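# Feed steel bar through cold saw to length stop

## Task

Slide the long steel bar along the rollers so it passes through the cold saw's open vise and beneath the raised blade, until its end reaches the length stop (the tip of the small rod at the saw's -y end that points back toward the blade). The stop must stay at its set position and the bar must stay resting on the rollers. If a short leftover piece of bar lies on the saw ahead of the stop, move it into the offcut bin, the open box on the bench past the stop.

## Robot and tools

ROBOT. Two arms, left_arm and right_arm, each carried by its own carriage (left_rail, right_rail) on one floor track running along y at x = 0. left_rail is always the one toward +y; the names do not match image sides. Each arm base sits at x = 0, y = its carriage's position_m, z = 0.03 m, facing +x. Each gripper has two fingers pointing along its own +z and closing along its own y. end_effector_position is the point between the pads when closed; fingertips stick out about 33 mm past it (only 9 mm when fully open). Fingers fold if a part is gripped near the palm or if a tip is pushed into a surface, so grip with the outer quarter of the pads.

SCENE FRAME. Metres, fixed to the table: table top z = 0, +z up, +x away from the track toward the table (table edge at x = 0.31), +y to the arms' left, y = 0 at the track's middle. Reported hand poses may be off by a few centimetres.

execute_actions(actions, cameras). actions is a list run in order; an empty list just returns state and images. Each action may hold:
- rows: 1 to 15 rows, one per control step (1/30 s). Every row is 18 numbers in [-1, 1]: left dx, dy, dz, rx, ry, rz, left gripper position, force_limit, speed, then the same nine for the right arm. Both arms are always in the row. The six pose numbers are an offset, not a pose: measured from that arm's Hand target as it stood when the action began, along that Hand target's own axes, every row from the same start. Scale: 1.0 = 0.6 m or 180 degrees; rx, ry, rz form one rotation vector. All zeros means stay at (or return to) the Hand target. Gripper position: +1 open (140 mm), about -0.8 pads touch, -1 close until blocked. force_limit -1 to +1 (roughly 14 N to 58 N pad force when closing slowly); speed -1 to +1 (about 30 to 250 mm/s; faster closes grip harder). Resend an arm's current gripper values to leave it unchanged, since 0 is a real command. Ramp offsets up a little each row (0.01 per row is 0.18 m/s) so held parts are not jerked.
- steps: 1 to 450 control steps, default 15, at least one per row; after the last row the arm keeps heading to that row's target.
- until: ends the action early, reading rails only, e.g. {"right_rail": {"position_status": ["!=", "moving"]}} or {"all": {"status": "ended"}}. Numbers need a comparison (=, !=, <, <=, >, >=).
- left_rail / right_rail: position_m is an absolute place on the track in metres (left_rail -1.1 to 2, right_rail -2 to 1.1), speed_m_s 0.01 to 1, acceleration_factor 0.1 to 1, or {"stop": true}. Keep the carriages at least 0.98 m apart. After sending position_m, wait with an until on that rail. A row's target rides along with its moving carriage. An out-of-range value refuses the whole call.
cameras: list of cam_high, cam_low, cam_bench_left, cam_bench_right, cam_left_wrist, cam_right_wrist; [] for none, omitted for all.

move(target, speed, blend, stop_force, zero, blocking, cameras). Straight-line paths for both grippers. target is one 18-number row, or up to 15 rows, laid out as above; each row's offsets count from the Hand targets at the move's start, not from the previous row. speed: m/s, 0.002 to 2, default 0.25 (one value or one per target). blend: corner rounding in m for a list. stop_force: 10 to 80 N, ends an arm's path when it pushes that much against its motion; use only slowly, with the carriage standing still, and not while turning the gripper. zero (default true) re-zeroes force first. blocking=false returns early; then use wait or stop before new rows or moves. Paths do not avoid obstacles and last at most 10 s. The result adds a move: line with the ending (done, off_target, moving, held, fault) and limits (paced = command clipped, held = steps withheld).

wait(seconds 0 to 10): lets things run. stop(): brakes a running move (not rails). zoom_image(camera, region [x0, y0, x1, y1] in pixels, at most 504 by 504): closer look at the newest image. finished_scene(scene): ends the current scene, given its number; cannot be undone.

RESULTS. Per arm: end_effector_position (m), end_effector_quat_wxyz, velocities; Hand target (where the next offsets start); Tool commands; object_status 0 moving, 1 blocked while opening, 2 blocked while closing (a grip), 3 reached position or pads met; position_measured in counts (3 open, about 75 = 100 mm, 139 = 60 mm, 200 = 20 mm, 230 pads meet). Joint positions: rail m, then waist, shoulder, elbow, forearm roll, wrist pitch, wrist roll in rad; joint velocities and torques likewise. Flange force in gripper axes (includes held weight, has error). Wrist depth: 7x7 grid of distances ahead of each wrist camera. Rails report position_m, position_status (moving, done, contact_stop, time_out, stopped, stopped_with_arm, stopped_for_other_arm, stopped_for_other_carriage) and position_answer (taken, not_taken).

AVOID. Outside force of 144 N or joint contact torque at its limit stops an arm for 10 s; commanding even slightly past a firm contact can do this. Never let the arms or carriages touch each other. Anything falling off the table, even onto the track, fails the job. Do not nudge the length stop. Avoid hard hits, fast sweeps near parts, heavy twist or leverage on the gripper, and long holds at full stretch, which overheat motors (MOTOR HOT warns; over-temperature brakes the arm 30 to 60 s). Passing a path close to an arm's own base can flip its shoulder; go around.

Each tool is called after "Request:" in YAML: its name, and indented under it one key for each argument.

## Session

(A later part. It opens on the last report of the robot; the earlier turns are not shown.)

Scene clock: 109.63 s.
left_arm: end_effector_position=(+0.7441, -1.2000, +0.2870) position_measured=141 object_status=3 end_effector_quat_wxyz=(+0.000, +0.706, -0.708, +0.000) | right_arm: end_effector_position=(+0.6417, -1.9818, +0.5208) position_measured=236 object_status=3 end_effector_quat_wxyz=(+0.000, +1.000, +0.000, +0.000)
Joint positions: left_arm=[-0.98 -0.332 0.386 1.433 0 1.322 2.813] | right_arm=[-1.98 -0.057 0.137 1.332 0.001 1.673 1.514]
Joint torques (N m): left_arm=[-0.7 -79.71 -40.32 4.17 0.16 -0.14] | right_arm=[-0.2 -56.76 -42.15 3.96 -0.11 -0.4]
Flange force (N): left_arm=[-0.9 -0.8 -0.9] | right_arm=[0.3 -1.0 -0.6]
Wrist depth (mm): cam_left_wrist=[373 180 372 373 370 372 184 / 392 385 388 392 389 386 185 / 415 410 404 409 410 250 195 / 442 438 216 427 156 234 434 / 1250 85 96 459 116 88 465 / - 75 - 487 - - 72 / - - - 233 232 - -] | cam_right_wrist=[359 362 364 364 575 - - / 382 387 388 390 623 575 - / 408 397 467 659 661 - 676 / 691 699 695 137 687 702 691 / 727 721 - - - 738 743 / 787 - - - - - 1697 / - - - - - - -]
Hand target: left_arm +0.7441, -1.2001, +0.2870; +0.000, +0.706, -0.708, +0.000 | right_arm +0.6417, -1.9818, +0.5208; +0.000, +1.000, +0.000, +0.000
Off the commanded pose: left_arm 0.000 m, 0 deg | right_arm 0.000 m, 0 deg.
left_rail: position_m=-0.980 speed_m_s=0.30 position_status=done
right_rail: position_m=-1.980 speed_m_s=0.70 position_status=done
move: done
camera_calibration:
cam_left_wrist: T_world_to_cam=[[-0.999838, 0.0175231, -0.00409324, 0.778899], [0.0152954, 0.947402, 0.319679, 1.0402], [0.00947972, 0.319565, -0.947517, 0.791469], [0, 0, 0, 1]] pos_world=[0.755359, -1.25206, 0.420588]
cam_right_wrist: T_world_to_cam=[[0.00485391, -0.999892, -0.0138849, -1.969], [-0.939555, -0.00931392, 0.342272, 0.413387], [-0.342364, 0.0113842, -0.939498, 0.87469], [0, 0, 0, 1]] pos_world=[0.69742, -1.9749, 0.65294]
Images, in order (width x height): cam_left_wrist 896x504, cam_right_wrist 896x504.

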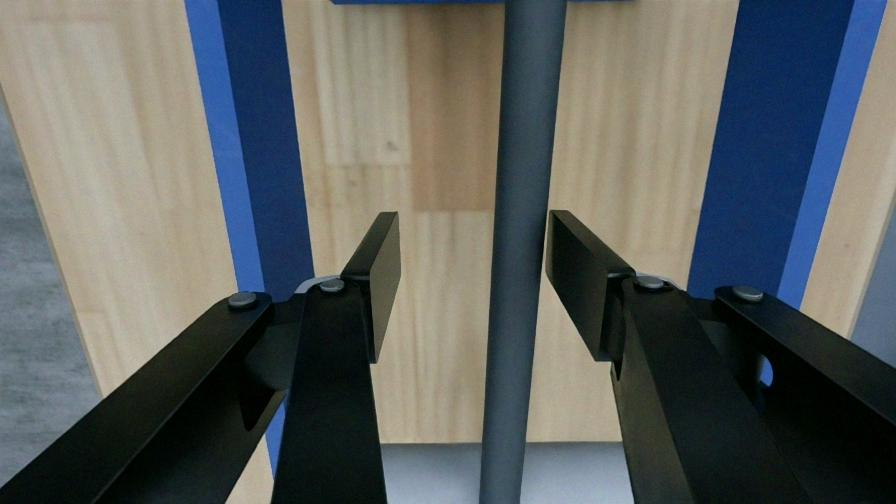

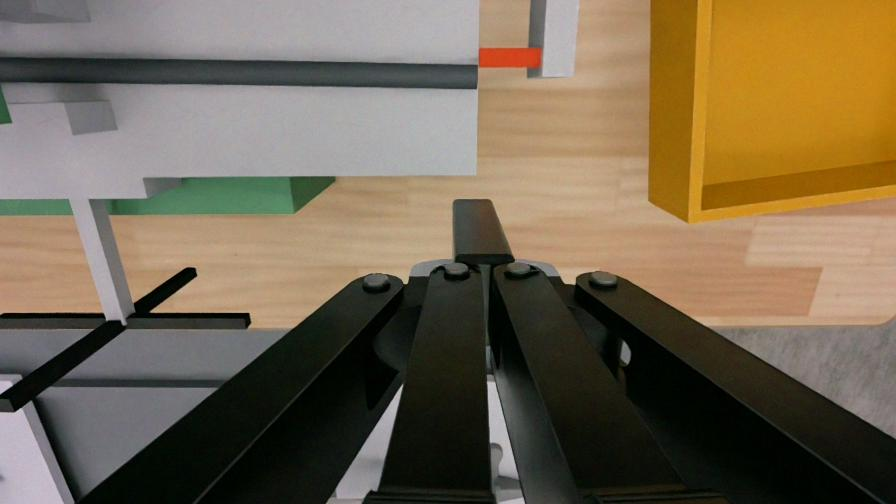

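Request:
move:
  target: [0,-0.0095,0,0,0,0,-0.1,0,-1,0,0,0,0,0,0,-1,0,1]
  speed: 0.02
  cameras: ["cam_right_wrist"]

Request:
zoom_image:
  camera: "cam_right_wrist"
  region: [440, 30, 515, 80]

Scene clock: 111.00 s.
left_arm: end_effector_position=(+0.7498, -1.2001, +0.2870) position_measured=141 object_status=3 end_effector_quat_wxyz=(+0.000, +0.706, -0.708, +0.000) | right_arm: end_effector_position=(+0.6417, -1.9818, +0.5208) position_measured=236 object_status=3 end_effector_quat_wxyz=(+0.000, +1.000, +0.000, +0.000)
Joint positions: left_arm=[-0.98 -0.33 0.394 1.421 0 1.326 2.815] | right_arm=[-1.98 -0.057 0.137 1.332 0.001 1.673 1.514]
Joint torques (N m): left_arm=[1.83 -76.31 -43.01 5.38 -3.26 -0.26] | right_arm=[-0.28 -56.59 -42.05 3.98 -0.12 -0.38]
Flange force (N): left_arm=[-1.1 10.2 -5.0] | right_arm=[0.5 -1.0 -0.6]
Wrist depth (mm): cam_left_wrist=[373 370 370 373 370 370 181 / 393 389 384 392 385 389 182 / 417 410 406 415 410 405 202 / 439 437 192 434 156 260 427 / 1244 85 96 458 132 88 462 / - 76 - 489 - - 73 / - - - 232 233 - -] | cam_right_wrist=[358 362 364 362 579 582 - / 381 386 387 390 621 592 626 / 410 401 405 659 665 - - / 691 708 699 136 689 697 697 / 752 736 - - - 732 741 / 772 - - - - - 1733 / - - - - - - -]
Hand target: left_arm +0.7498, -1.2001, +0.2870; +0.000, +0.706, -0.708, +0.000 | right_arm +0.6417, -1.9818, +0.5208; +0.000, +1.000, +0.000, +0.000
Off the commanded pose: left_arm 0.000 m, 0 deg | right_arm 0.000 m, 0 deg.
left_rail: position_m=-0.980 speed_m_s=0.30 position_status=done
right_rail: position_m=-1.980 speed_m_s=0.70 position_status=done
move: done
camera_calibration:
cam_right_wrist: T_world_to_cam=[[0.00485391, -0.999892, -0.0138849, -1.969], [-0.939555, -0.00931392, 0.342272, 0.413387], [-0.342364, 0.0113842, -0.939498, 0.87469], [0, 0, 0, 1]] pos_world=[0.69742, -1.9749, 0.65294]
Images, in order (width x height): cam_right_wrist 896x504.

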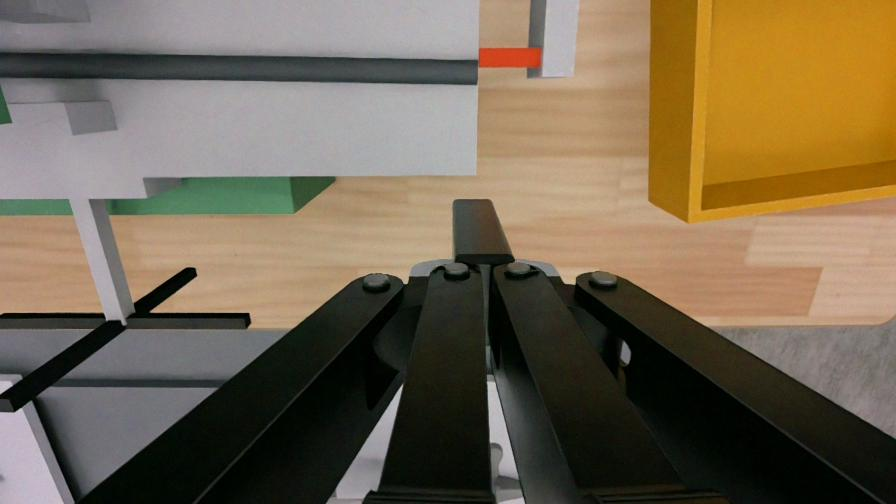

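Scaled by 6.720 from the camera's 896x504 image, which has a finer 1280x720 frame.

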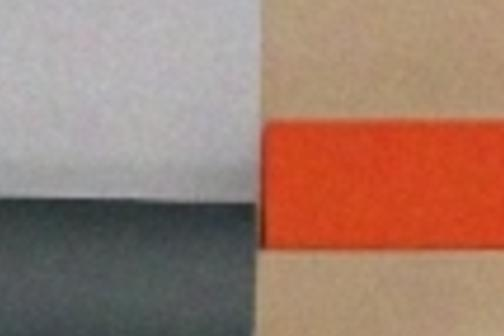

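Request:
move:
  target: [0,-0.0095,0,0,0,0,-0.1,0,-1,0,0,0,0,0,0,-1,0,1]
  speed: 0.02
  cameras: ["cam_right_wrist","cam_high"]

Request:
zoom_image:
  camera: "cam_right_wrist"
  region: [440, 30, 515, 80]

Scene clock: 112.17 s.
left_arm: end_effector_position=(+0.7555, -1.2001, +0.2870) position_measured=141 object_status=3 end_effector_quat_wxyz=(+0.000, +0.706, -0.708, +0.000) | right_arm: end_effector_position=(+0.6417, -1.9818, +0.5208) position_measured=236 object_status=3 end_effector_quat_wxyz=(+0.000, +1.000, +0.000, +0.000)
Joint positions: left_arm=[-0.98 -0.327 0.403 1.408 0 1.33 2.817] | right_arm=[-1.98 -0.057 0.137 1.332 0.001 1.673 1.514]
Joint torques (N m): left_arm=[0.31 -79.32 -41.81 4.81 -1.48 -0.19] | right_arm=[0.08 -56.68 -42.14 3.98 -0.12 -0.38]
Flange force (N): left_arm=[-1.1 4.9 -2.7] | right_arm=[0.4 -0.5 -0.4]
Wrist depth (mm): cam_left_wrist=[374 370 369 374 371 374 179 / 393 388 384 392 385 388 189 / 418 414 241 415 410 410 199 / 448 438 188 433 155 429 210 / 1244 85 96 458 132 88 458 / - 75 - 488 - - 72 / - - - 232 232 - -] | cam_right_wrist=[355 361 359 363 582 - - / 382 386 386 392 626 - - / 408 411 405 663 652 - - / 693 699 704 136 693 697 699 / 721 721 - - - 736 743 / - - - - - - 1721 / - - - - - - -]
Hand target: left_arm +0.7555, -1.2001, +0.2870; +0.000, +0.706, -0.708, +0.000 | right_arm +0.6417, -1.9818, +0.5208; +0.000, +1.000, +0.000, +0.000
Off the commanded pose: left_arm 0.000 m, 0 deg | right_arm 0.000 m, 0 deg.
left_rail: position_m=-0.980 speed_m_s=0.30 position_status=done
right_rail: position_m=-1.980 speed_m_s=0.70 position_status=done
move: done
camera_calibration:
cam_right_wrist: T_world_to_cam=[[0.00485391, -0.999892, -0.0138849, -1.969], [-0.939555, -0.00931392, 0.342272, 0.413387], [-0.342364, 0.0113842, -0.939498, 0.87469], [0, 0, 0, 1]] pos_world=[0.69742, -1.9749, 0.65294]
Images, in order (width x height): cam_high 896x504, cam_right_wrist 896x504.

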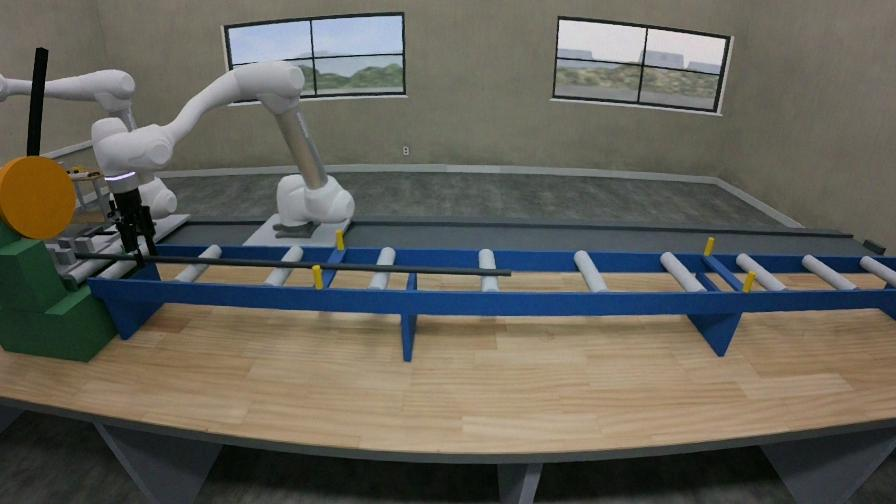

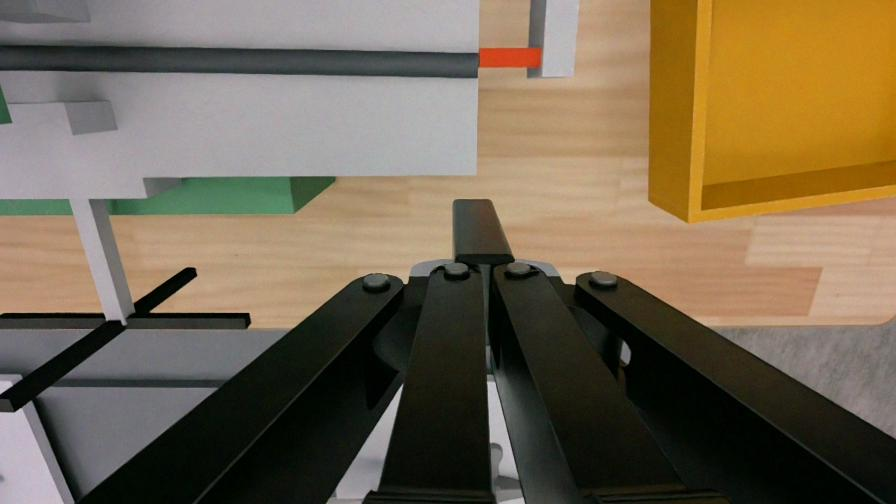

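Scaled by 6.720 from the camera's 896x504 image, which has a finer 1280x720 frame.

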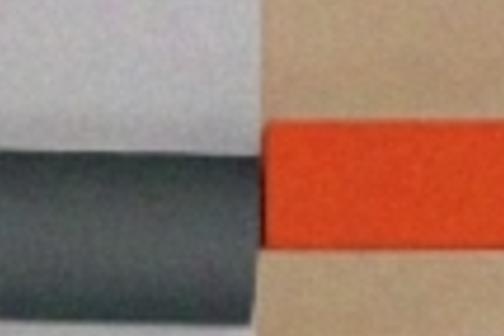

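Request:
move:
  target: [0,-0.0105,0,0,0,0,-0.1,0,-1,0,0,0,0,0,0,-1,0,1]
  speed: 0.02
  cameras: ["cam_right_wrist"]

Request:
zoom_image:
  camera: "cam_right_wrist"
  region: [440, 30, 515, 80]

Request:
move:
  target: [0,0.025,0,0,0,0,-0.1,0,-1,0,0,0,0,0,0,-1,0,1]
  speed: 0.02
  cameras: ["cam_right_wrist"]

Request:
zoom_image:
  camera: "cam_right_wrist"
  region: [440, 30, 515, 80]

Scene clock: 113.43 s.
left_arm: end_effector_position=(+0.7618, -1.2001, +0.2870) position_measured=141 object_status=3 end_effector_quat_wxyz=(+0.000, +0.706, -0.708, +0.000) | right_arm: end_effector_position=(+0.6417, -1.9818, +0.5208) position_measured=236 object_status=3 end_effector_quat_wxyz=(+0.000, +1.000, +0.000, +0.000)
Joint positions: left_arm=[-0.98 -0.325 0.413 1.394 0 1.334 2.82] | right_arm=[-1.98 -0.057 0.137 1.332 0.001 1.673 1.514]
Joint torques (N m): left_arm=[-0.39 -81.79 -40.53 4.17 0.19 -0.11] | right_arm=[-0.2 -56.53 -42.07 3.97 -0.12 -0.39]
Flange force (N): left_arm=[-1.0 0.6 -1.0] | right_arm=[0.5 -1.0 -0.5]
Wrist depth (mm): cam_left_wrist=[374 374 367 374 371 374 187 / 392 392 221 393 384 392 187 / 416 413 221 417 410 410 197 / 1147 438 190 434 154 427 207 / 1250 85 96 457 132 88 461 / - 75 - 488 482 - 72 / - - - 233 232 - -] | cam_right_wrist=[359 364 358 359 582 582 620 / 383 386 387 391 628 571 - / 409 409 405 661 666 - - / 689 699 699 136 695 704 699 / 489 710 - - - 734 752 / 790 - - - - - 1685 / - - - - - - -]
Hand target: left_arm +0.7618, -1.2001, +0.2870; +0.000, +0.706, -0.708, +0.000 | right_arm +0.6417, -1.9818, +0.5208; +0.000, +1.000, +0.000, +0.000
Off the commanded pose: left_arm 0.000 m, 0 deg | right_arm 0.000 m, 0 deg.
left_rail: position_m=-0.980 speed_m_s=0.30 position_status=done
right_rail: position_m=-1.980 speed_m_s=0.70 position_status=done
move: done
camera_calibration:
cam_right_wrist: T_world_to_cam=[[0.00485391, -0.999892, -0.0138849, -1.969], [-0.939555, -0.00931392, 0.342272, 0.413387], [-0.342364, 0.0113842, -0.939498, 0.87469], [0, 0, 0, 1]] pos_world=[0.69742, -1.9749, 0.65294]
Images, in order (width x height): cam_right_wrist 896x504.

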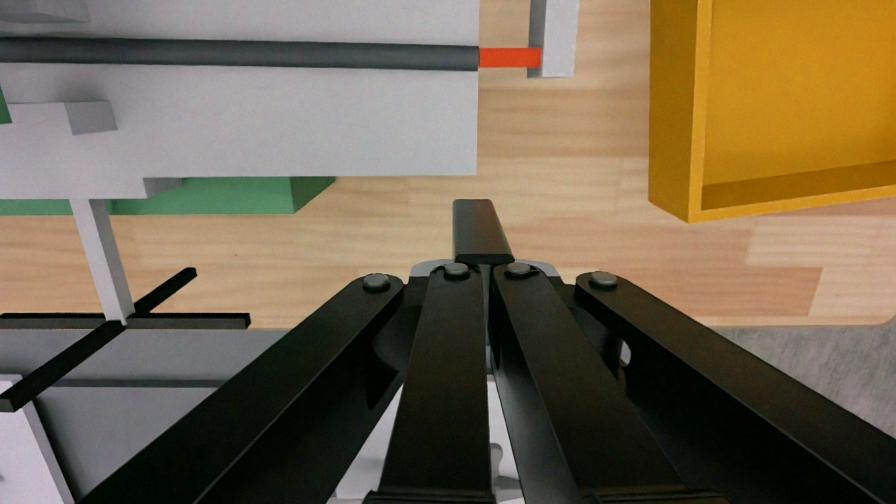

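Scaled by 6.720 from the camera's 896x504 image, which has a finer 1280x720 frame.

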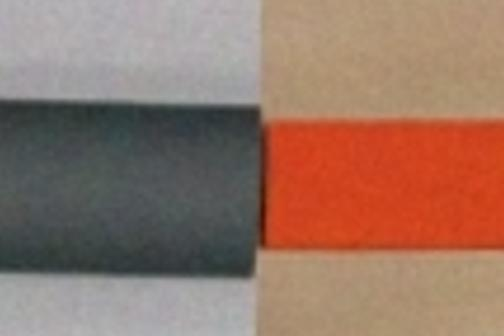

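Scene clock: 114.43 s.
left_arm: end_effector_position=(+0.7468, -1.2001, +0.2870) position_measured=141 object_status=3 end_effector_quat_wxyz=(+0.000, +0.706, -0.708, +0.000) | right_arm: end_effector_position=(+0.6417, -1.9818, +0.5208) position_measured=236 object_status=3 end_effector_quat_wxyz=(+0.000, +1.000, +0.000, +0.000)
Joint positions: left_arm=[-0.98 -0.331 0.39 1.427 0 1.324 2.814] | right_arm=[-1.98 -0.057 0.137 1.332 0.001 1.673 1.514]
Joint torques (N m): left_arm=[-0.03 -80.5 -43.03 4.48 -1.07 -0.21] | right_arm=[-0.19 -56.57 -42.13 3.94 -0.12 -0.36]
Flange force (N): left_arm=[-1.5 3.8 0.7] | right_arm=[0.5 -1.2 -0.3]
Wrist depth (mm): cam_left_wrist=[373 174 371 374 370 370 187 / 392 384 388 392 384 389 188 / 411 411 406 414 409 405 199 / 441 435 192 433 156 254 430 / 1237 85 96 460 132 88 455 / - 75 - 485 - - 72 / - - - 233 233 - -] | cam_right_wrist=[359 362 363 364 579 545 - / 381 385 386 393 625 551 - / 409 399 474 657 655 618 - / 695 702 704 136 691 704 702 / 492 723 - - - 732 750 / - - - - - - 1721 / - - - - - - -]
Hand target: left_arm +0.7468, -1.2001, +0.2870; +0.000, +0.706, -0.708, +0.000 | right_arm +0.6417, -1.9818, +0.5208; +0.000, +1.000, +0.000, +0.000
Off the commanded pose: left_arm 0.000 m, 0 deg | right_arm 0.000 m, 0 deg.
left_rail: position_m=-0.980 speed_m_s=0.30 position_status=done
right_rail: position_m=-1.980 speed_m_s=0.70 position_status=done
move: done
camera_calibration:
cam_right_wrist: T_world_to_cam=[[0.00485391, -0.999892, -0.0138849, -1.969], [-0.939555, -0.00931392, 0.342272, 0.413387], [-0.342364, 0.0113842, -0.939498, 0.87469], [0, 0, 0, 1]] pos_world=[0.69742, -1.9749, 0.65294]
Images, in order (width x height): cam_right_wrist 896x504.

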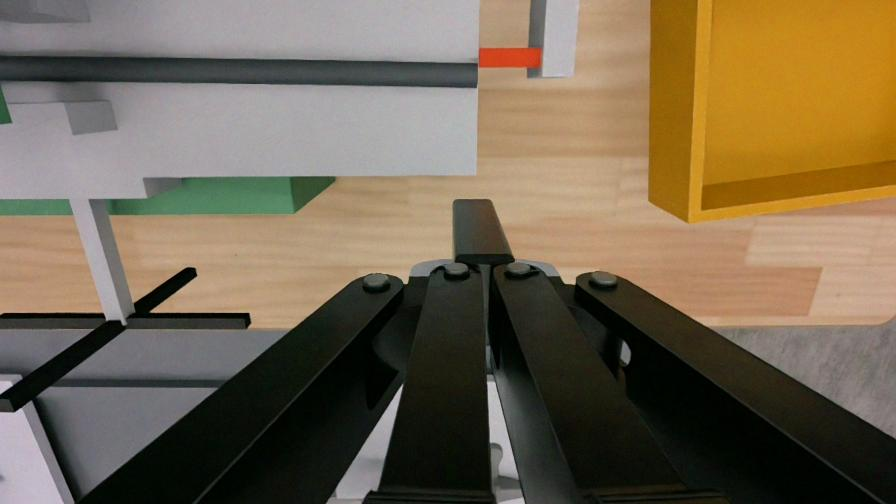

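Scaled by 6.720 from the camera's 896x504 image, which has a finer 1280x720 frame.

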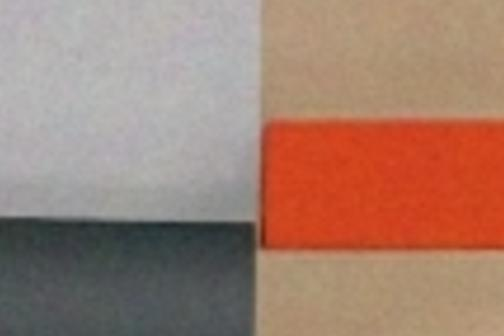

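Request:
execute_actions:
  actions: []
  cameras: ["cam_left_wrist","cam_high"]

Request:
zoom_image:
  camera: "cam_high"
  region: [20, 190, 220, 300]

Scene clock: 114.93 s.
left_arm: end_effector_position=(+0.7468, -1.2001, +0.2870) position_measured=141 object_status=3 end_effector_quat_wxyz=(+0.000, +0.706, -0.708, +0.000) | right_arm: end_effector_position=(+0.6417, -1.9818, +0.5208) position_measured=236 object_status=3 end_effector_quat_wxyz=(+0.000, +1.000, +0.000, +0.000)
Joint positions: left_arm=[-0.98 -0.331 0.39 1.427 0 1.324 2.814] | right_arm=[-1.98 -0.057 0.137 1.332 0.001 1.673 1.514]
Joint velocities: within noise
Joint torques (N m): left_arm=[-0.07 -80.78 -43.03 4.38 -1.04 -0.18] | right_arm=[-0.06 -56.53 -42.13 3.99 -0.1 -0.38]
Flange force (N): left_arm=[-1.2 3.5 0.8] | right_arm=[-0.1 -0.8 -0.5]
Wrist depth (mm): cam_left_wrist=[373 174 371 373 370 370 187 / 392 385 389 392 385 388 188 / 412 409 406 415 411 407 199 / 440 435 192 432 156 239 430 / 1257 85 96 459 132 88 454 / - 76 - 486 - - 72 / - - - 232 232 - -] | cam_right_wrist=[359 361 362 363 583 493 579 / 380 387 386 389 625 - 625 / 409 405 476 661 661 - 691 / 697 693 704 136 691 695 699 / 486 721 - - - 736 743 / - - - - - - 1721 / - - - - - - -]
Hand target: left_arm +0.7468, -1.2001, +0.2870; +0.000, +0.706, -0.708, +0.000 | right_arm +0.6417, -1.9818, +0.5208; +0.000, +1.000, +0.000, +0.000
Tool commands: left_gripper/position=-0.1 left_gripper/force_limit=+0.0 left_gripper/speed=-1.0 right_gripper/position=-1.0 right_gripper/force_limit=+0.0 right_gripper/speed=+1.0
Off the commanded pose: left_arm 0.000 m, 0 deg | right_arm 0.000 m, 0 deg.
left_rail: position_m=-0.980 speed_m_s=0.30 position_status=done
right_rail: position_m=-1.980 speed_m_s=0.70 position_status=done
camera_calibration:
cam_left_wrist: T_world_to_cam=[[-0.999838, 0.0175231, -0.00409324, 0.781598], [0.0152954, 0.947402, 0.319679, 1.04016], [0.00947972, 0.319565, -0.947517, 0.791444], [0, 0, 0, 1]] pos_world=[0.758059, -1.25206, 0.420588]
Images, in order (width x height): cam_high 896x504, cam_left_wrist 896x504.

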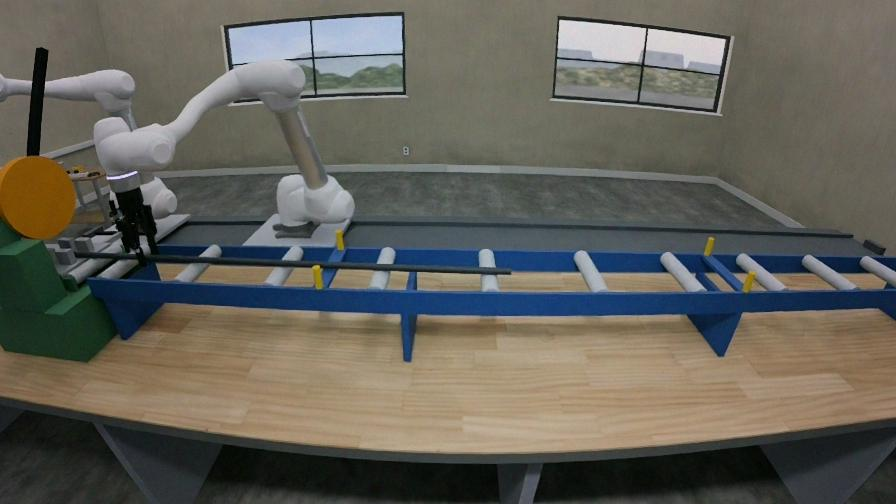

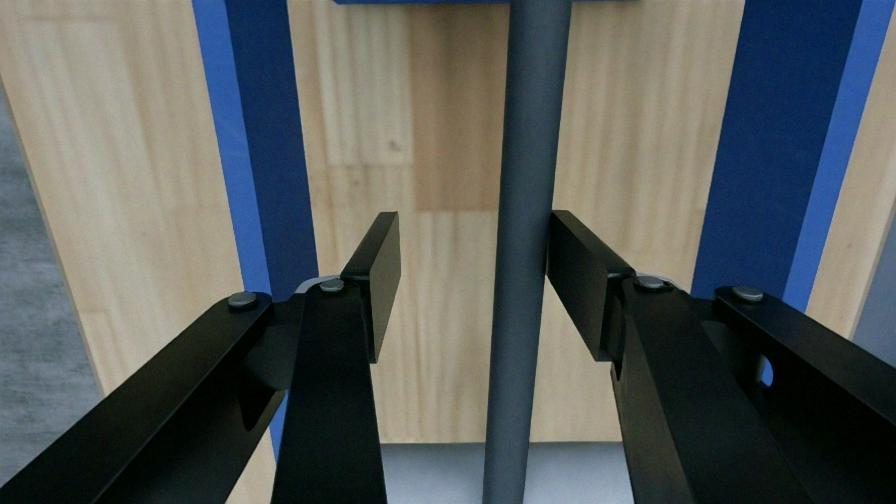

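Scaled by 2.520 from the camera's 896x504 image, which has a finer 1280x720 frame.

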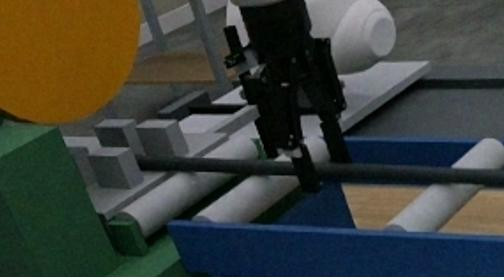

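Request:
move:
  target: [0,0.032,0,0,0,0.004,-0.1,0,-1,0,0,0,0,0,0,-1,0,1]
  speed: 0.04
  cameras: ["cam_right_wrist","cam_left_wrist"]

Scene clock: 117.93 s.
left_arm: end_effector_position=(+0.7276, -1.2000, +0.2870) position_measured=141 object_status=3 end_effector_quat_wxyz=(+0.000, +0.702, -0.713, +0.000) | right_arm: end_effector_position=(+0.6417, -1.9818, +0.5208) position_measured=236 object_status=3 end_effector_quat_wxyz=(+0.000, +1.000, +0.000, +0.000)
Joint positions: left_arm=[-0.98 -0.339 0.361 1.469 0 1.312 2.818] | right_arm=[-1.98 -0.057 0.137 1.332 0.001 1.673 1.514]
Joint torques (N m): left_arm=[-0.73 -76.96 -40.21 4.06 0.19 -0.09] | right_arm=[-0.09 -56.73 -42.28 3.97 -0.1 -0.35]
Flange force (N): left_arm=[-1.3 -0.5 -1.0] | right_arm=[-0.2 -0.6 -0.3]
Wrist depth (mm): cam_left_wrist=[373 170 374 139 374 220 369 / 392 182 392 149 394 221 391 / 414 196 415 404 413 223 410 / 443 212 233 161 132 224 445 / 1224 85 96 459 116 88 468 / - 75 - 487 493 - 72 / - - - 229 237 - -] | cam_right_wrist=[359 362 363 362 578 - - / 385 386 386 390 618 - - / 409 410 406 663 661 654 725 / 695 706 697 136 693 697 699 / 491 736 - - - 734 743 / - - - - - - 1685 / - - - - - - -]
Hand target: left_arm +0.7276, -1.2000, +0.2870; +0.000, +0.702, -0.713, +0.000 | right_arm +0.6417, -1.9818, +0.5208; +0.000, +1.000, +0.000, +0.000
Off the commanded pose: left_arm 0.000 m, 0 deg | right_arm 0.000 m, 0 deg.
left_rail: position_m=-0.980 speed_m_s=0.30 position_status=done
right_rail: position_m=-1.980 speed_m_s=0.70 position_status=done
move: done
camera_calibration:
cam_left_wrist: T_world_to_cam=[[-0.999538, 0.0301076, -0.00407538, 0.777337], [0.0272258, 0.947137, 0.319672, 1.03135], [0.0134845, 0.319414, -0.947519, 0.788495], [0, 0, 0, 1]] pos_world=[0.738266, -1.25209, 0.420587]
cam_right_wrist: T_world_to_cam=[[0.00485391, -0.999892, -0.0138849, -1.969], [-0.939555, -0.00931392, 0.342272, 0.413387], [-0.342364, 0.0113842, -0.939498, 0.87469], [0, 0, 0, 1]] pos_world=[0.69742, -1.9749, 0.65294]
Images, in order (width x height): cam_left_wrist 896x504, cam_right_wrist 896x504.

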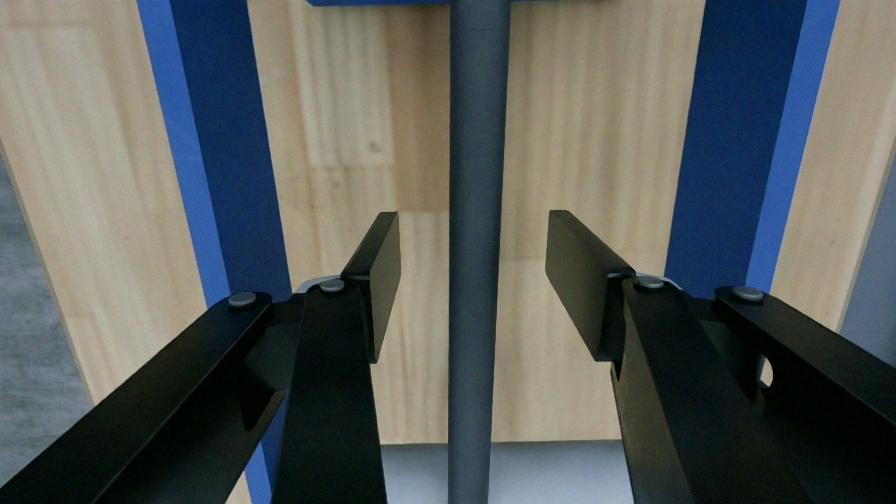

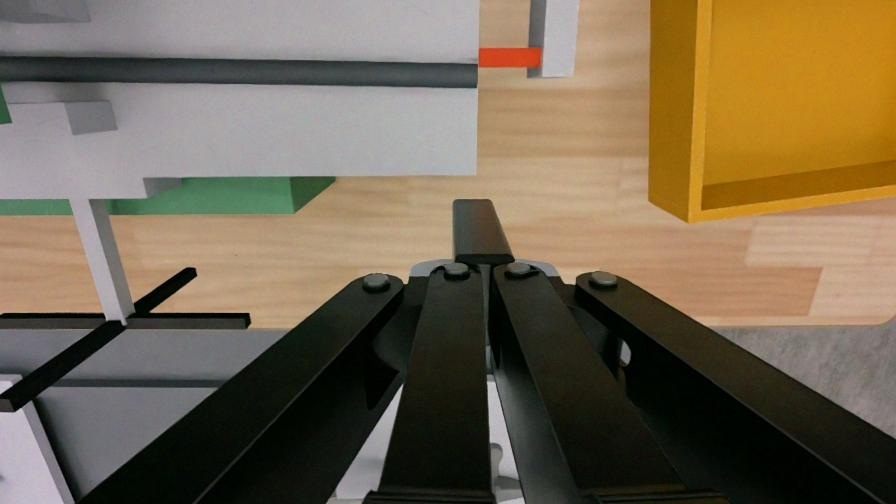

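Request:
execute_actions:
  actions:
    - {"rows":[[0,0,0,0,0,0,-1,0.5,-1,0,0,0,0,0,0,-1,0,1]],"steps":65}
  cameras: []

Request:
move:
  target: [0,-0.005,0,0,0,-0.008,-1,0.5,-1,0,0,0,0,0,0,-1,0,1]
  speed: 0.02
  cameras: ["cam_right_wrist"]

Request:
zoom_image:
  camera: "cam_right_wrist"
  region: [440, 30, 515, 80]

Scene clock: 121.17 s.
left_arm: end_effector_position=(+0.7276, -1.2000, +0.2870) position_measured=203 object_status=2 end_effector_quat_wxyz=(+0.000, +0.702, -0.713, +0.000) | right_arm: end_effector_position=(+0.6417, -1.9818, +0.5208) position_measured=236 object_status=3 end_effector_quat_wxyz=(+0.000, +1.000, +0.000, +0.000)
Joint positions: left_arm=[-0.98 -0.339 0.361 1.469 0 1.312 2.818] | right_arm=[-1.98 -0.057 0.137 1.332 0.001 1.673 1.514]
Joint torques (N m): left_arm=[-0.76 -70.01 -36.52 3.56 -0.16 -0.92] | right_arm=[0 -56.49 -42.09 4 -0.11 -0.35]
Flange force (N): left_arm=[-2.8 1.6 -9.1] | right_arm=[0.6 -0.3 -0.3]
Wrist depth (mm): cam_left_wrist=[374 171 374 139 375 220 367 / 392 182 392 149 393 221 391 / 414 196 414 405 414 222 412 / 440 212 433 156 434 224 446 / 474 457 92 110 94 198 473 / 1320 - - 175 - - - / - - - 195 - 67 -] | cam_right_wrist=[360 363 364 364 581 562 - / 383 387 386 392 625 522 - / 410 403 404 659 657 601 680 / 691 697 697 136 689 699 699 / 725 729 - - - 738 755 / - - - - - - 1697 / - - - - - - -]
Hand target: left_arm +0.7276, -1.2000, +0.2870; +0.000, +0.702, -0.713, +0.000 | right_arm +0.6417, -1.9818, +0.5208; +0.000, +1.000, +0.000, +0.000
Off the commanded pose: left_arm 0.000 m, 0 deg | right_arm 0.000 m, 0 deg.
left_rail: position_m=-0.980 speed_m_s=0.30 position_status=done
right_rail: position_m=-1.980 speed_m_s=0.70 position_status=done
No camera images: "cameras" was empty.

Scene clock: 122.07 s.
left_arm: end_effector_position=(+0.7306, -1.2000, +0.2870) position_measured=203 object_status=2 end_effector_quat_wxyz=(+0.000, +0.710, -0.704, +0.000) | right_arm: end_effector_position=(+0.6417, -1.9818, +0.5208) position_measured=236 object_status=3 end_effector_quat_wxyz=(+0.000, +1.000, +0.000, +0.000)
Joint positions: left_arm=[-0.98 -0.338 0.365 1.462 0 1.314 2.794] | right_arm=[-1.98 -0.057 0.137 1.332 0.001 1.673 1.514]
Joint torques (N m): left_arm=[3.62 -74.61 -45.2 5.38 -4.26 -1.7] | right_arm=[-0.21 -56.7 -42.23 3.96 -0.12 -0.37]
Flange force (N): left_arm=[-1.1 12.8 -3.4] | right_arm=[0.5 -0.9 -0.2]
Wrist depth (mm): cam_left_wrist=[372 175 373 139 374 228 178 / 392 189 394 147 393 227 385 / 414 207 410 405 415 228 412 / 440 427 430 157 434 228 442 / 474 461 92 89 94 196 474 / 1313 - - 178 - - - / - - - - - 68 -] | cam_right_wrist=[360 362 364 362 576 556 - / 383 388 386 392 621 574 620 / 408 405 404 657 657 - 641 / 691 699 695 136 685 702 695 / 489 723 - - - 741 745 / - - - - - - 1709 / - - - - - - -]
Hand target: left_arm +0.7306, -1.2000, +0.2870; +0.000, +0.710, -0.704, +0.000 | right_arm +0.6417, -1.9818, +0.5208; +0.000, +1.000, +0.000, +0.000
Off the commanded pose: left_arm 0.000 m, 0 deg | right_arm 0.000 m, 0 deg.
left_rail: position_m=-0.980 speed_m_s=0.30 position_status=done
right_rail: position_m=-1.980 speed_m_s=0.70 position_status=done
move: done
camera_calibration:
cam_right_wrist: T_world_to_cam=[[0.00485391, -0.999892, -0.0138849, -1.969], [-0.939555, -0.00931392, 0.342272, 0.413387], [-0.342364, 0.0113842, -0.939498, 0.87469], [0, 0, 0, 1]] pos_world=[0.69742, -1.9749, 0.65294]
Images, in order (width x height): cam_right_wrist 896x504.

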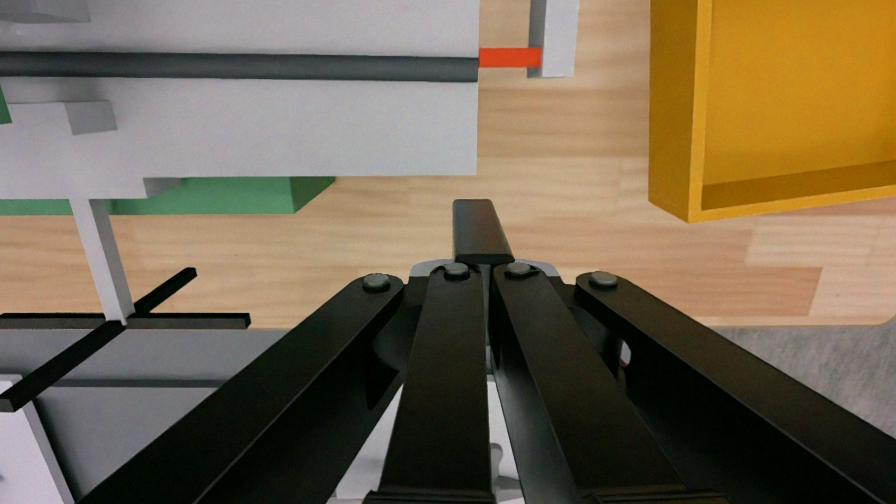

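Scaled by 6.720 from the camera's 896x504 image, which has a finer 1280x720 frame.

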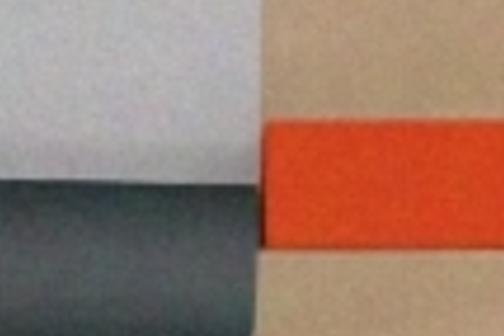

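Request:
move:
  target:
    - [0,-0.0108,0,0,0,-0.001,-1,0.5,-1,0,0,0,0,0,0,-1,0,1]
    - [0,-0.0085,0,0,0,-0.001,-1,0.5,-1,0,0,0,0,0,0,-1,0,1]
  speed: 0.02
  cameras: ["cam_right_wrist"]

Request:
zoom_image:
  camera: "cam_right_wrist"
  region: [440, 30, 515, 80]

Scene clock: 123.87 s.
left_arm: end_effector_position=(+0.7359, -1.2000, +0.2870) position_measured=203 object_status=2 end_effector_quat_wxyz=(+0.000, +0.712, -0.703, +0.000) | right_arm: end_effector_position=(+0.6417, -1.9818, +0.5208) position_measured=236 object_status=3 end_effector_quat_wxyz=(+0.000, +1.000, +0.000, +0.000)
Joint positions: left_arm=[-0.98 -0.335 0.373 1.451 0 1.317 2.794] | right_arm=[-1.98 -0.057 0.137 1.332 0.001 1.673 1.514]
Joint torques (N m): left_arm=[-2.1 -75.93 -28.39 1.46 6.01 -1.56] | right_arm=[-0.11 -56.45 -42.18 3.96 -0.13 -0.41]
Flange force (N): left_arm=[1.2 -20.2 -7.1] | right_arm=[-0.2 -0.7 -0.4]
Wrist depth (mm): cam_left_wrist=[374 177 373 139 374 370 186 / 392 193 388 148 393 238 186 / 414 193 410 406 415 238 405 / 443 434 433 156 433 238 437 / 474 458 92 89 94 200 471 / 1327 - - 178 - - - / - - - - - 68 -] | cam_right_wrist=[358 361 359 360 588 546 - / 382 386 387 391 625 606 - / 409 393 404 666 661 647 695 / 691 699 706 136 699 702 699 / 495 723 - - - 732 738 / - - - - - - 1697 / - - - - - - -]
Hand target: left_arm +0.7357, -1.2000, +0.2870; +0.000, +0.712, -0.703, +0.000 | right_arm +0.6417, -1.9818, +0.5208; +0.000, +1.000, +0.000, +0.000
Off the commanded pose: left_arm 0.000 m, 0 deg | right_arm 0.000 m, 0 deg.
left_rail: position_m=-0.980 speed_m_s=0.30 position_status=done
right_rail: position_m=-1.980 speed_m_s=0.70 position_status=done
move: done
camera_calibration:
cam_right_wrist: T_world_to_cam=[[0.00485391, -0.999892, -0.0138849, -1.969], [-0.939555, -0.00931392, 0.342272, 0.413387], [-0.342364, 0.0113842, -0.939498, 0.87469], [0, 0, 0, 1]] pos_world=[0.69742, -1.9749, 0.65294]
Images, in order (width x height): cam_right_wrist 896x504.

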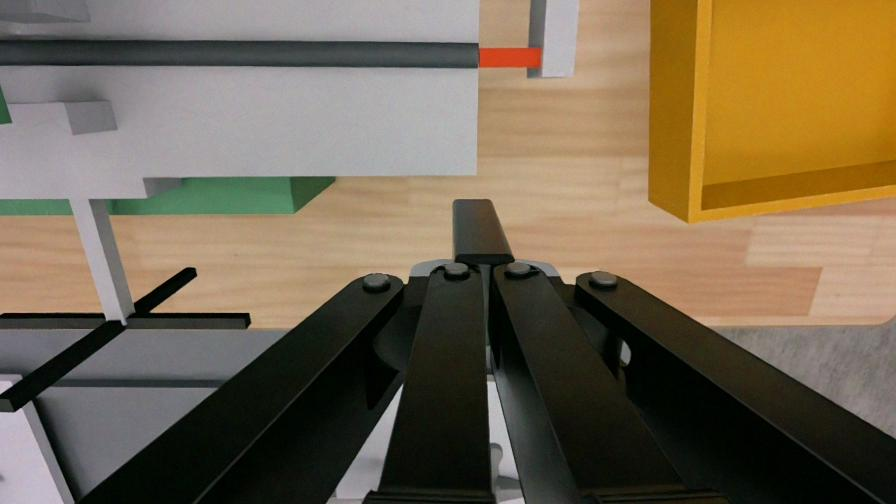

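Scaled by 6.720 from the camera's 896x504 image, which has a finer 1280x720 frame.

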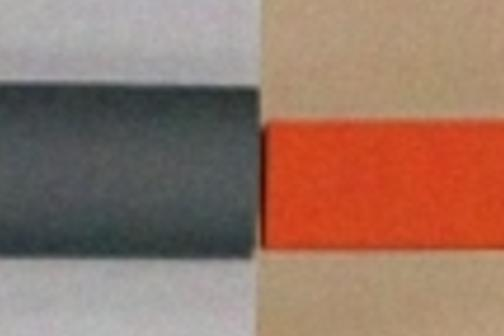

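Request:
move:
  target: [0,-0.0012,0,0,0,0,-1,0.5,-1,0,0,0,0,0,0,-1,0,1]
  speed: 0.01
  cameras: []

Scene clock: 124.97 s.
left_arm: end_effector_position=(+0.7363, -1.2000, +0.2870) position_measured=203 object_status=2 end_effector_quat_wxyz=(+0.000, +0.712, -0.703, +0.000) | right_arm: end_effector_position=(+0.6417, -1.9818, +0.5208) position_measured=236 object_status=3 end_effector_quat_wxyz=(+0.000, +1.000, +0.000, +0.000)
Joint positions: left_arm=[-0.98 -0.335 0.374 1.45 0 1.318 2.794] | right_arm=[-1.98 -0.057 0.137 1.332 0.001 1.673 1.514]
Joint torques (N m): left_arm=[0.54 -75.58 -44.07 3.71 -3.11 -1.5] | right_arm=[0.01 -56.34 -42.17 3.98 -0.1 -0.38]
Flange force (N): left_arm=[-4.4 9.6 -2.9] | right_arm=[0.0 -0.4 -0.2]
Wrist depth (mm): cam_left_wrist=[373 178 374 139 374 369 185 / 392 178 392 147 394 238 185 / 415 194 410 405 416 221 407 / 442 431 430 156 434 237 434 / 474 455 92 89 94 201 460 / 1327 - - 178 - - - / - - - - - 67 -] | cam_right_wrist=[359 360 359 360 579 - - / 382 387 387 391 620 - - / 410 394 401 661 659 - 631 / 687 693 704 136 687 699 704 / 727 729 - - - 736 752 / 782 - - - - - 1697 / - - - - - - -]
Hand target: left_arm +0.7364, -1.2000, +0.2870; +0.000, +0.712, -0.703, +0.000 | right_arm +0.6417, -1.9818, +0.5208; +0.000, +1.000, +0.000, +0.000
Off the commanded pose: left_arm 0.000 m, 0 deg | right_arm 0.000 m, 0 deg.
left_rail: position_m=-0.980 speed_m_s=0.30 position_status=done
right_rail: position_m=-1.980 speed_m_s=0.70 position_status=done
move: done
No camera images: "cameras" was empty.

Request:
move:
  target: [0,0.0004,0,0,0,0,-1,0.5,-1,0,0,0,0,0,0,-1,0,1]
  speed: 0.01
  cameras: []

Request:
execute_actions:
  actions:
    - {"rows":[[0,0,0,0,0,0,-0.3,0.5,-1,0,0,0,0,0,0,-1,0,1]],"steps":55}
  cameras: ["cam_right_wrist","cam_left_wrist"]

Request:
zoom_image:
  camera: "cam_right_wrist"
  region: [440, 30, 515, 80]

Scene clock: 126.20 s.
left_arm: end_effector_position=(+0.7362, -1.2000, +0.2870) position_measured=203 object_status=2 end_effector_quat_wxyz=(+0.000, +0.712, -0.703, +0.000) | right_arm: end_effector_position=(+0.6417, -1.9818, +0.5208) position_measured=236 object_status=3 end_effector_quat_wxyz=(+0.000, +1.000, +0.000, +0.000)
Joint positions: left_arm=[-0.98 -0.335 0.374 1.45 0 1.317 2.794] | right_arm=[-1.98 -0.057 0.137 1.332 0.001 1.673 1.514]
Joint torques (N m): left_arm=[1.61 -66.75 -37.27 4.5 -2.14 -1.57] | right_arm=[-0.4 -56.76 -42.18 3.99 -0.15 -0.41]
Flange force (N): left_arm=[-3.1 9.4 -13.3] | right_arm=[0.8 -1.0 -0.3]
Wrist depth (mm): cam_left_wrist=[372 164 373 139 375 370 186 / 392 178 393 147 393 237 185 / 414 194 410 405 415 222 406 / 442 433 431 157 434 237 441 / 475 458 92 89 94 200 466 / 1327 - - 177 - - 506 / - - - - - 67 -] | cam_right_wrist=[358 360 359 359 576 572 582 / 382 386 387 390 625 551 - / 409 403 404 659 659 - - / 702 702 697 136 685 702 704 / 732 729 - - - 732 748 / 779 - - - - - 1721 / - - - - - - -]
Hand target: left_arm +0.7362, -1.2000, +0.2870; +0.000, +0.712, -0.703, +0.000 | right_arm +0.6417, -1.9818, +0.5208; +0.000, +1.000, +0.000, +0.000
Off the commanded pose: left_arm 0.000 m, 0 deg | right_arm 0.000 m, 0 deg.
left_rail: position_m=-0.980 speed_m_s=0.30 position_status=done
right_rail: position_m=-1.980 speed_m_s=0.70 position_status=done
move: done
No camera images: "cameras" was empty.

Scene clock: 128.23 s.
left_arm: end_effector_position=(+0.7362, -1.2000, +0.2870) position_measured=167 object_status=3 end_effector_quat_wxyz=(+0.000, +0.712, -0.703, +0.000) | right_arm: end_effector_position=(+0.6417, -1.9818, +0.5208) position_measured=236 object_status=3 end_effector_quat_wxyz=(+0.000, +1.000, +0.000, +0.000)
Joint positions: left_arm=[-0.98 -0.335 0.374 1.45 0 1.317 2.794] | right_arm=[-1.98 -0.057 0.137 1.332 0.001 1.673 1.514]
Joint torques (N m): left_arm=[-0.49 -77.72 -40.11 4.13 0.25 -0.12] | right_arm=[-0.28 -56.69 -42.18 4 -0.14 -0.37]
Flange force (N): left_arm=[-0.8 0.1 -1.3] | right_arm=[0.4 -1.1 -0.4]
Wrist depth (mm): cam_left_wrist=[374 164 373 139 374 372 185 / 392 178 392 148 393 237 186 / 412 404 408 159 414 237 405 / 441 430 427 157 147 237 439 / 475 453 84 167 95 87 459 / 1305 - - 187 - - - / - - - 202 - - -] | cam_right_wrist=[359 360 360 359 575 - - / 383 386 388 392 621 648 - / 411 406 403 661 657 - - / 687 702 702 136 687 697 699 / 493 732 - - - 738 750 / - - - - - - 1759 / - - - - - - -]
Hand target: left_arm +0.7362, -1.2000, +0.2870; +0.000, +0.712, -0.703, +0.000 | right_arm +0.6417, -1.9818, +0.5208; +0.000, +1.000, +0.000, +0.000
Off the commanded pose: left_arm 0.000 m, 0 deg | right_arm 0.000 m, 0 deg.
left_rail: position_m=-0.980 speed_m_s=0.30 position_status=done
right_rail: position_m=-1.980 speed_m_s=0.70 position_status=done
camera_calibration:
cam_left_wrist: T_world_to_cam=[[-0.99999, 0.00186988, -0.00411537, 0.752315], [0.000455924, 0.947508, 0.31973, 1.05131], [0.00449721, 0.319725, -0.9475, 0.795384], [0, 0, 0, 1]] pos_world=[0.748251, -1.25183, 0.420588]
cam_right_wrist: T_world_to_cam=[[0.00485391, -0.999892, -0.0138849, -1.969], [-0.939555, -0.00931392, 0.342272, 0.413387], [-0.342364, 0.0113842, -0.939498, 0.87469], [0, 0, 0, 1]] pos_world=[0.69742, -1.9749, 0.65294]
Images, in order (width x height): cam_left_wrist 896x504, cam_right_wrist 896x504.

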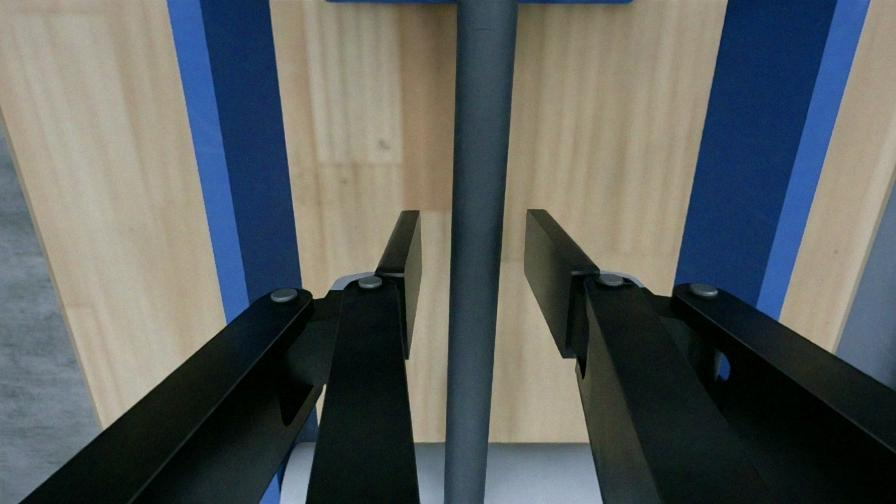

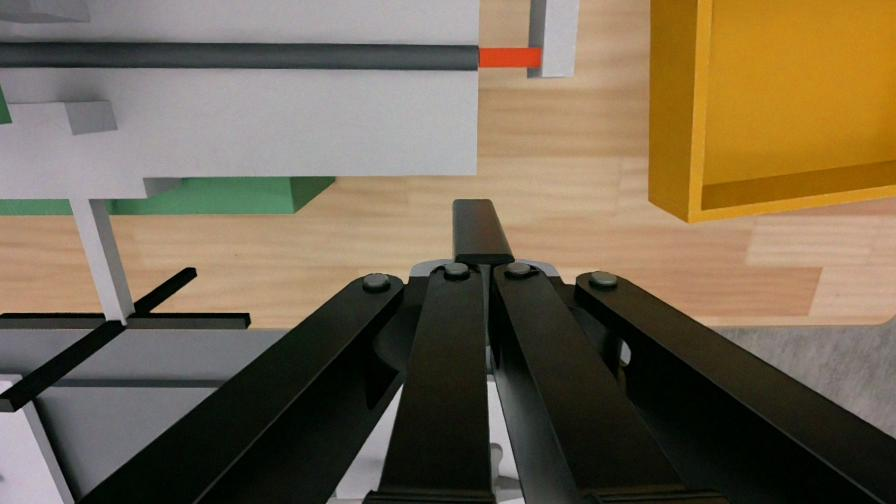

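Scaled by 6.720 from the camera's 896x504 image, which has a finer 1280x720 frame.

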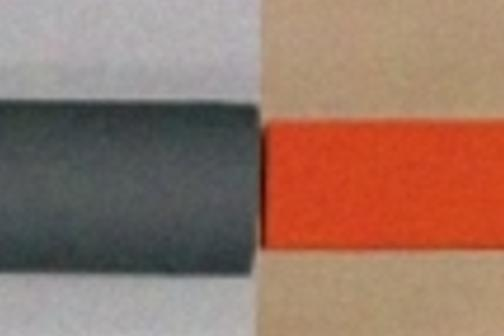

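Request:
move:
  target: [0,0,-0.15,0,0,0,-0.3,0.5,-1,0,0,0,0,0,0,-1,0,1]
  speed: 0.12
  cameras: ["cam_right_wrist"]

Request:
zoom_image:
  camera: "cam_right_wrist"
  region: [440, 30, 515, 80]

Scene clock: 129.87 s.
left_arm: end_effector_position=(+0.7361, -1.2000, +0.3771) position_measured=167 object_status=3 end_effector_quat_wxyz=(+0.000, +0.712, -0.703, +0.000) | right_arm: end_effector_position=(+0.6417, -1.9818, +0.5208) position_measured=236 object_status=3 end_effector_quat_wxyz=(+0.000, +1.000, +0.000, +0.000)
Joint positions: left_arm=[-0.98 -0.335 0.348 1.323 0 1.471 2.794] | right_arm=[-1.98 -0.057 0.137 1.332 0.001 1.673 1.514]
Joint torques (N m): left_arm=[-0.99 -76.95 -41.53 4.22 0.17 -0.17] | right_arm=[-0.34 -56.85 -42.07 3.96 -0.12 -0.37]
Flange force (N): left_arm=[-1.6 -0.5 -0.9] | right_arm=[1.0 -0.7 -0.6]
Wrist depth (mm): cam_left_wrist=[463 454 383 448 454 301 450 / 1120 475 465 471 475 303 475 / 1206 497 497 498 504 490 503 / 1270 529 304 519 146 525 506 / 1358 544 84 276 95 87 547 / - - - 313 - - - / - - - 622 - - -] | cam_right_wrist=[360 360 358 359 578 546 - / 382 386 385 392 621 - - / 410 403 406 663 659 544 641 / 685 697 697 136 691 699 695 / 721 727 - - - 738 745 / - - - - - - 1673 / - - - - - - -]
Hand target: left_arm +0.7362, -1.2000, +0.3770; +0.000, +0.712, -0.703, +0.000 | right_arm +0.6417, -1.9818, +0.5208; +0.000, +1.000, +0.000, +0.000
Off the commanded pose: left_arm 0.000 m, 0 deg | right_arm 0.000 m, 0 deg.
left_rail: position_m=-0.980 speed_m_s=0.30 position_status=done
right_rail: position_m=-1.980 speed_m_s=0.70 position_status=done
move: done
camera_calibration:
cam_right_wrist: T_world_to_cam=[[0.00485391, -0.999892, -0.0138849, -1.969], [-0.939555, -0.00931392, 0.342272, 0.413387], [-0.342364, 0.0113842, -0.939498, 0.87469], [0, 0, 0, 1]] pos_world=[0.69742, -1.9749, 0.65294]
Images, in order (width x height): cam_right_wrist 896x504.

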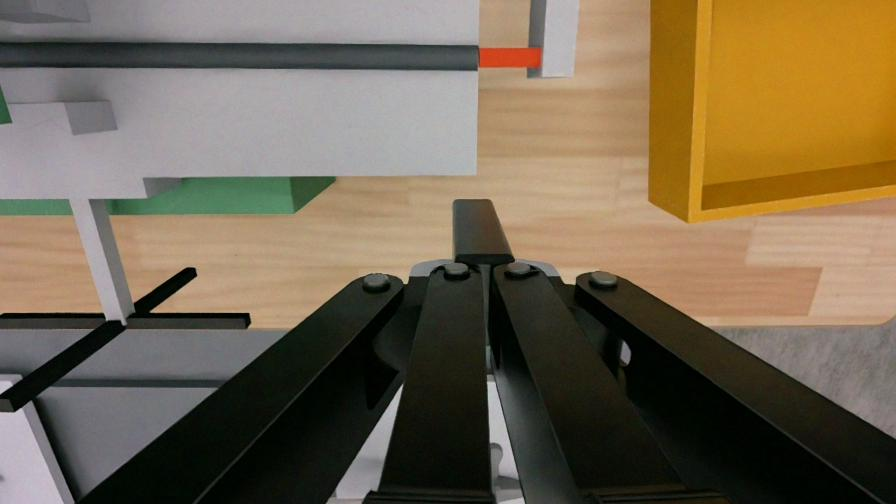

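Scaled by 6.720 from the camera's 896x504 image, which has a finer 1280x720 frame.

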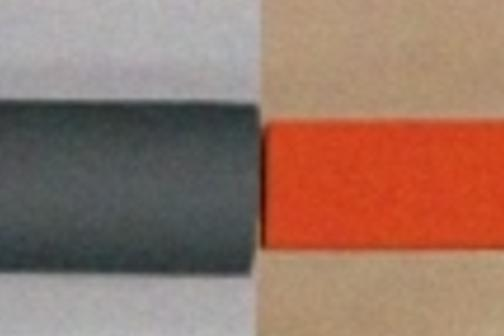

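Request:
finished_scene:
  scene: 2

The scene is finished: the task was done.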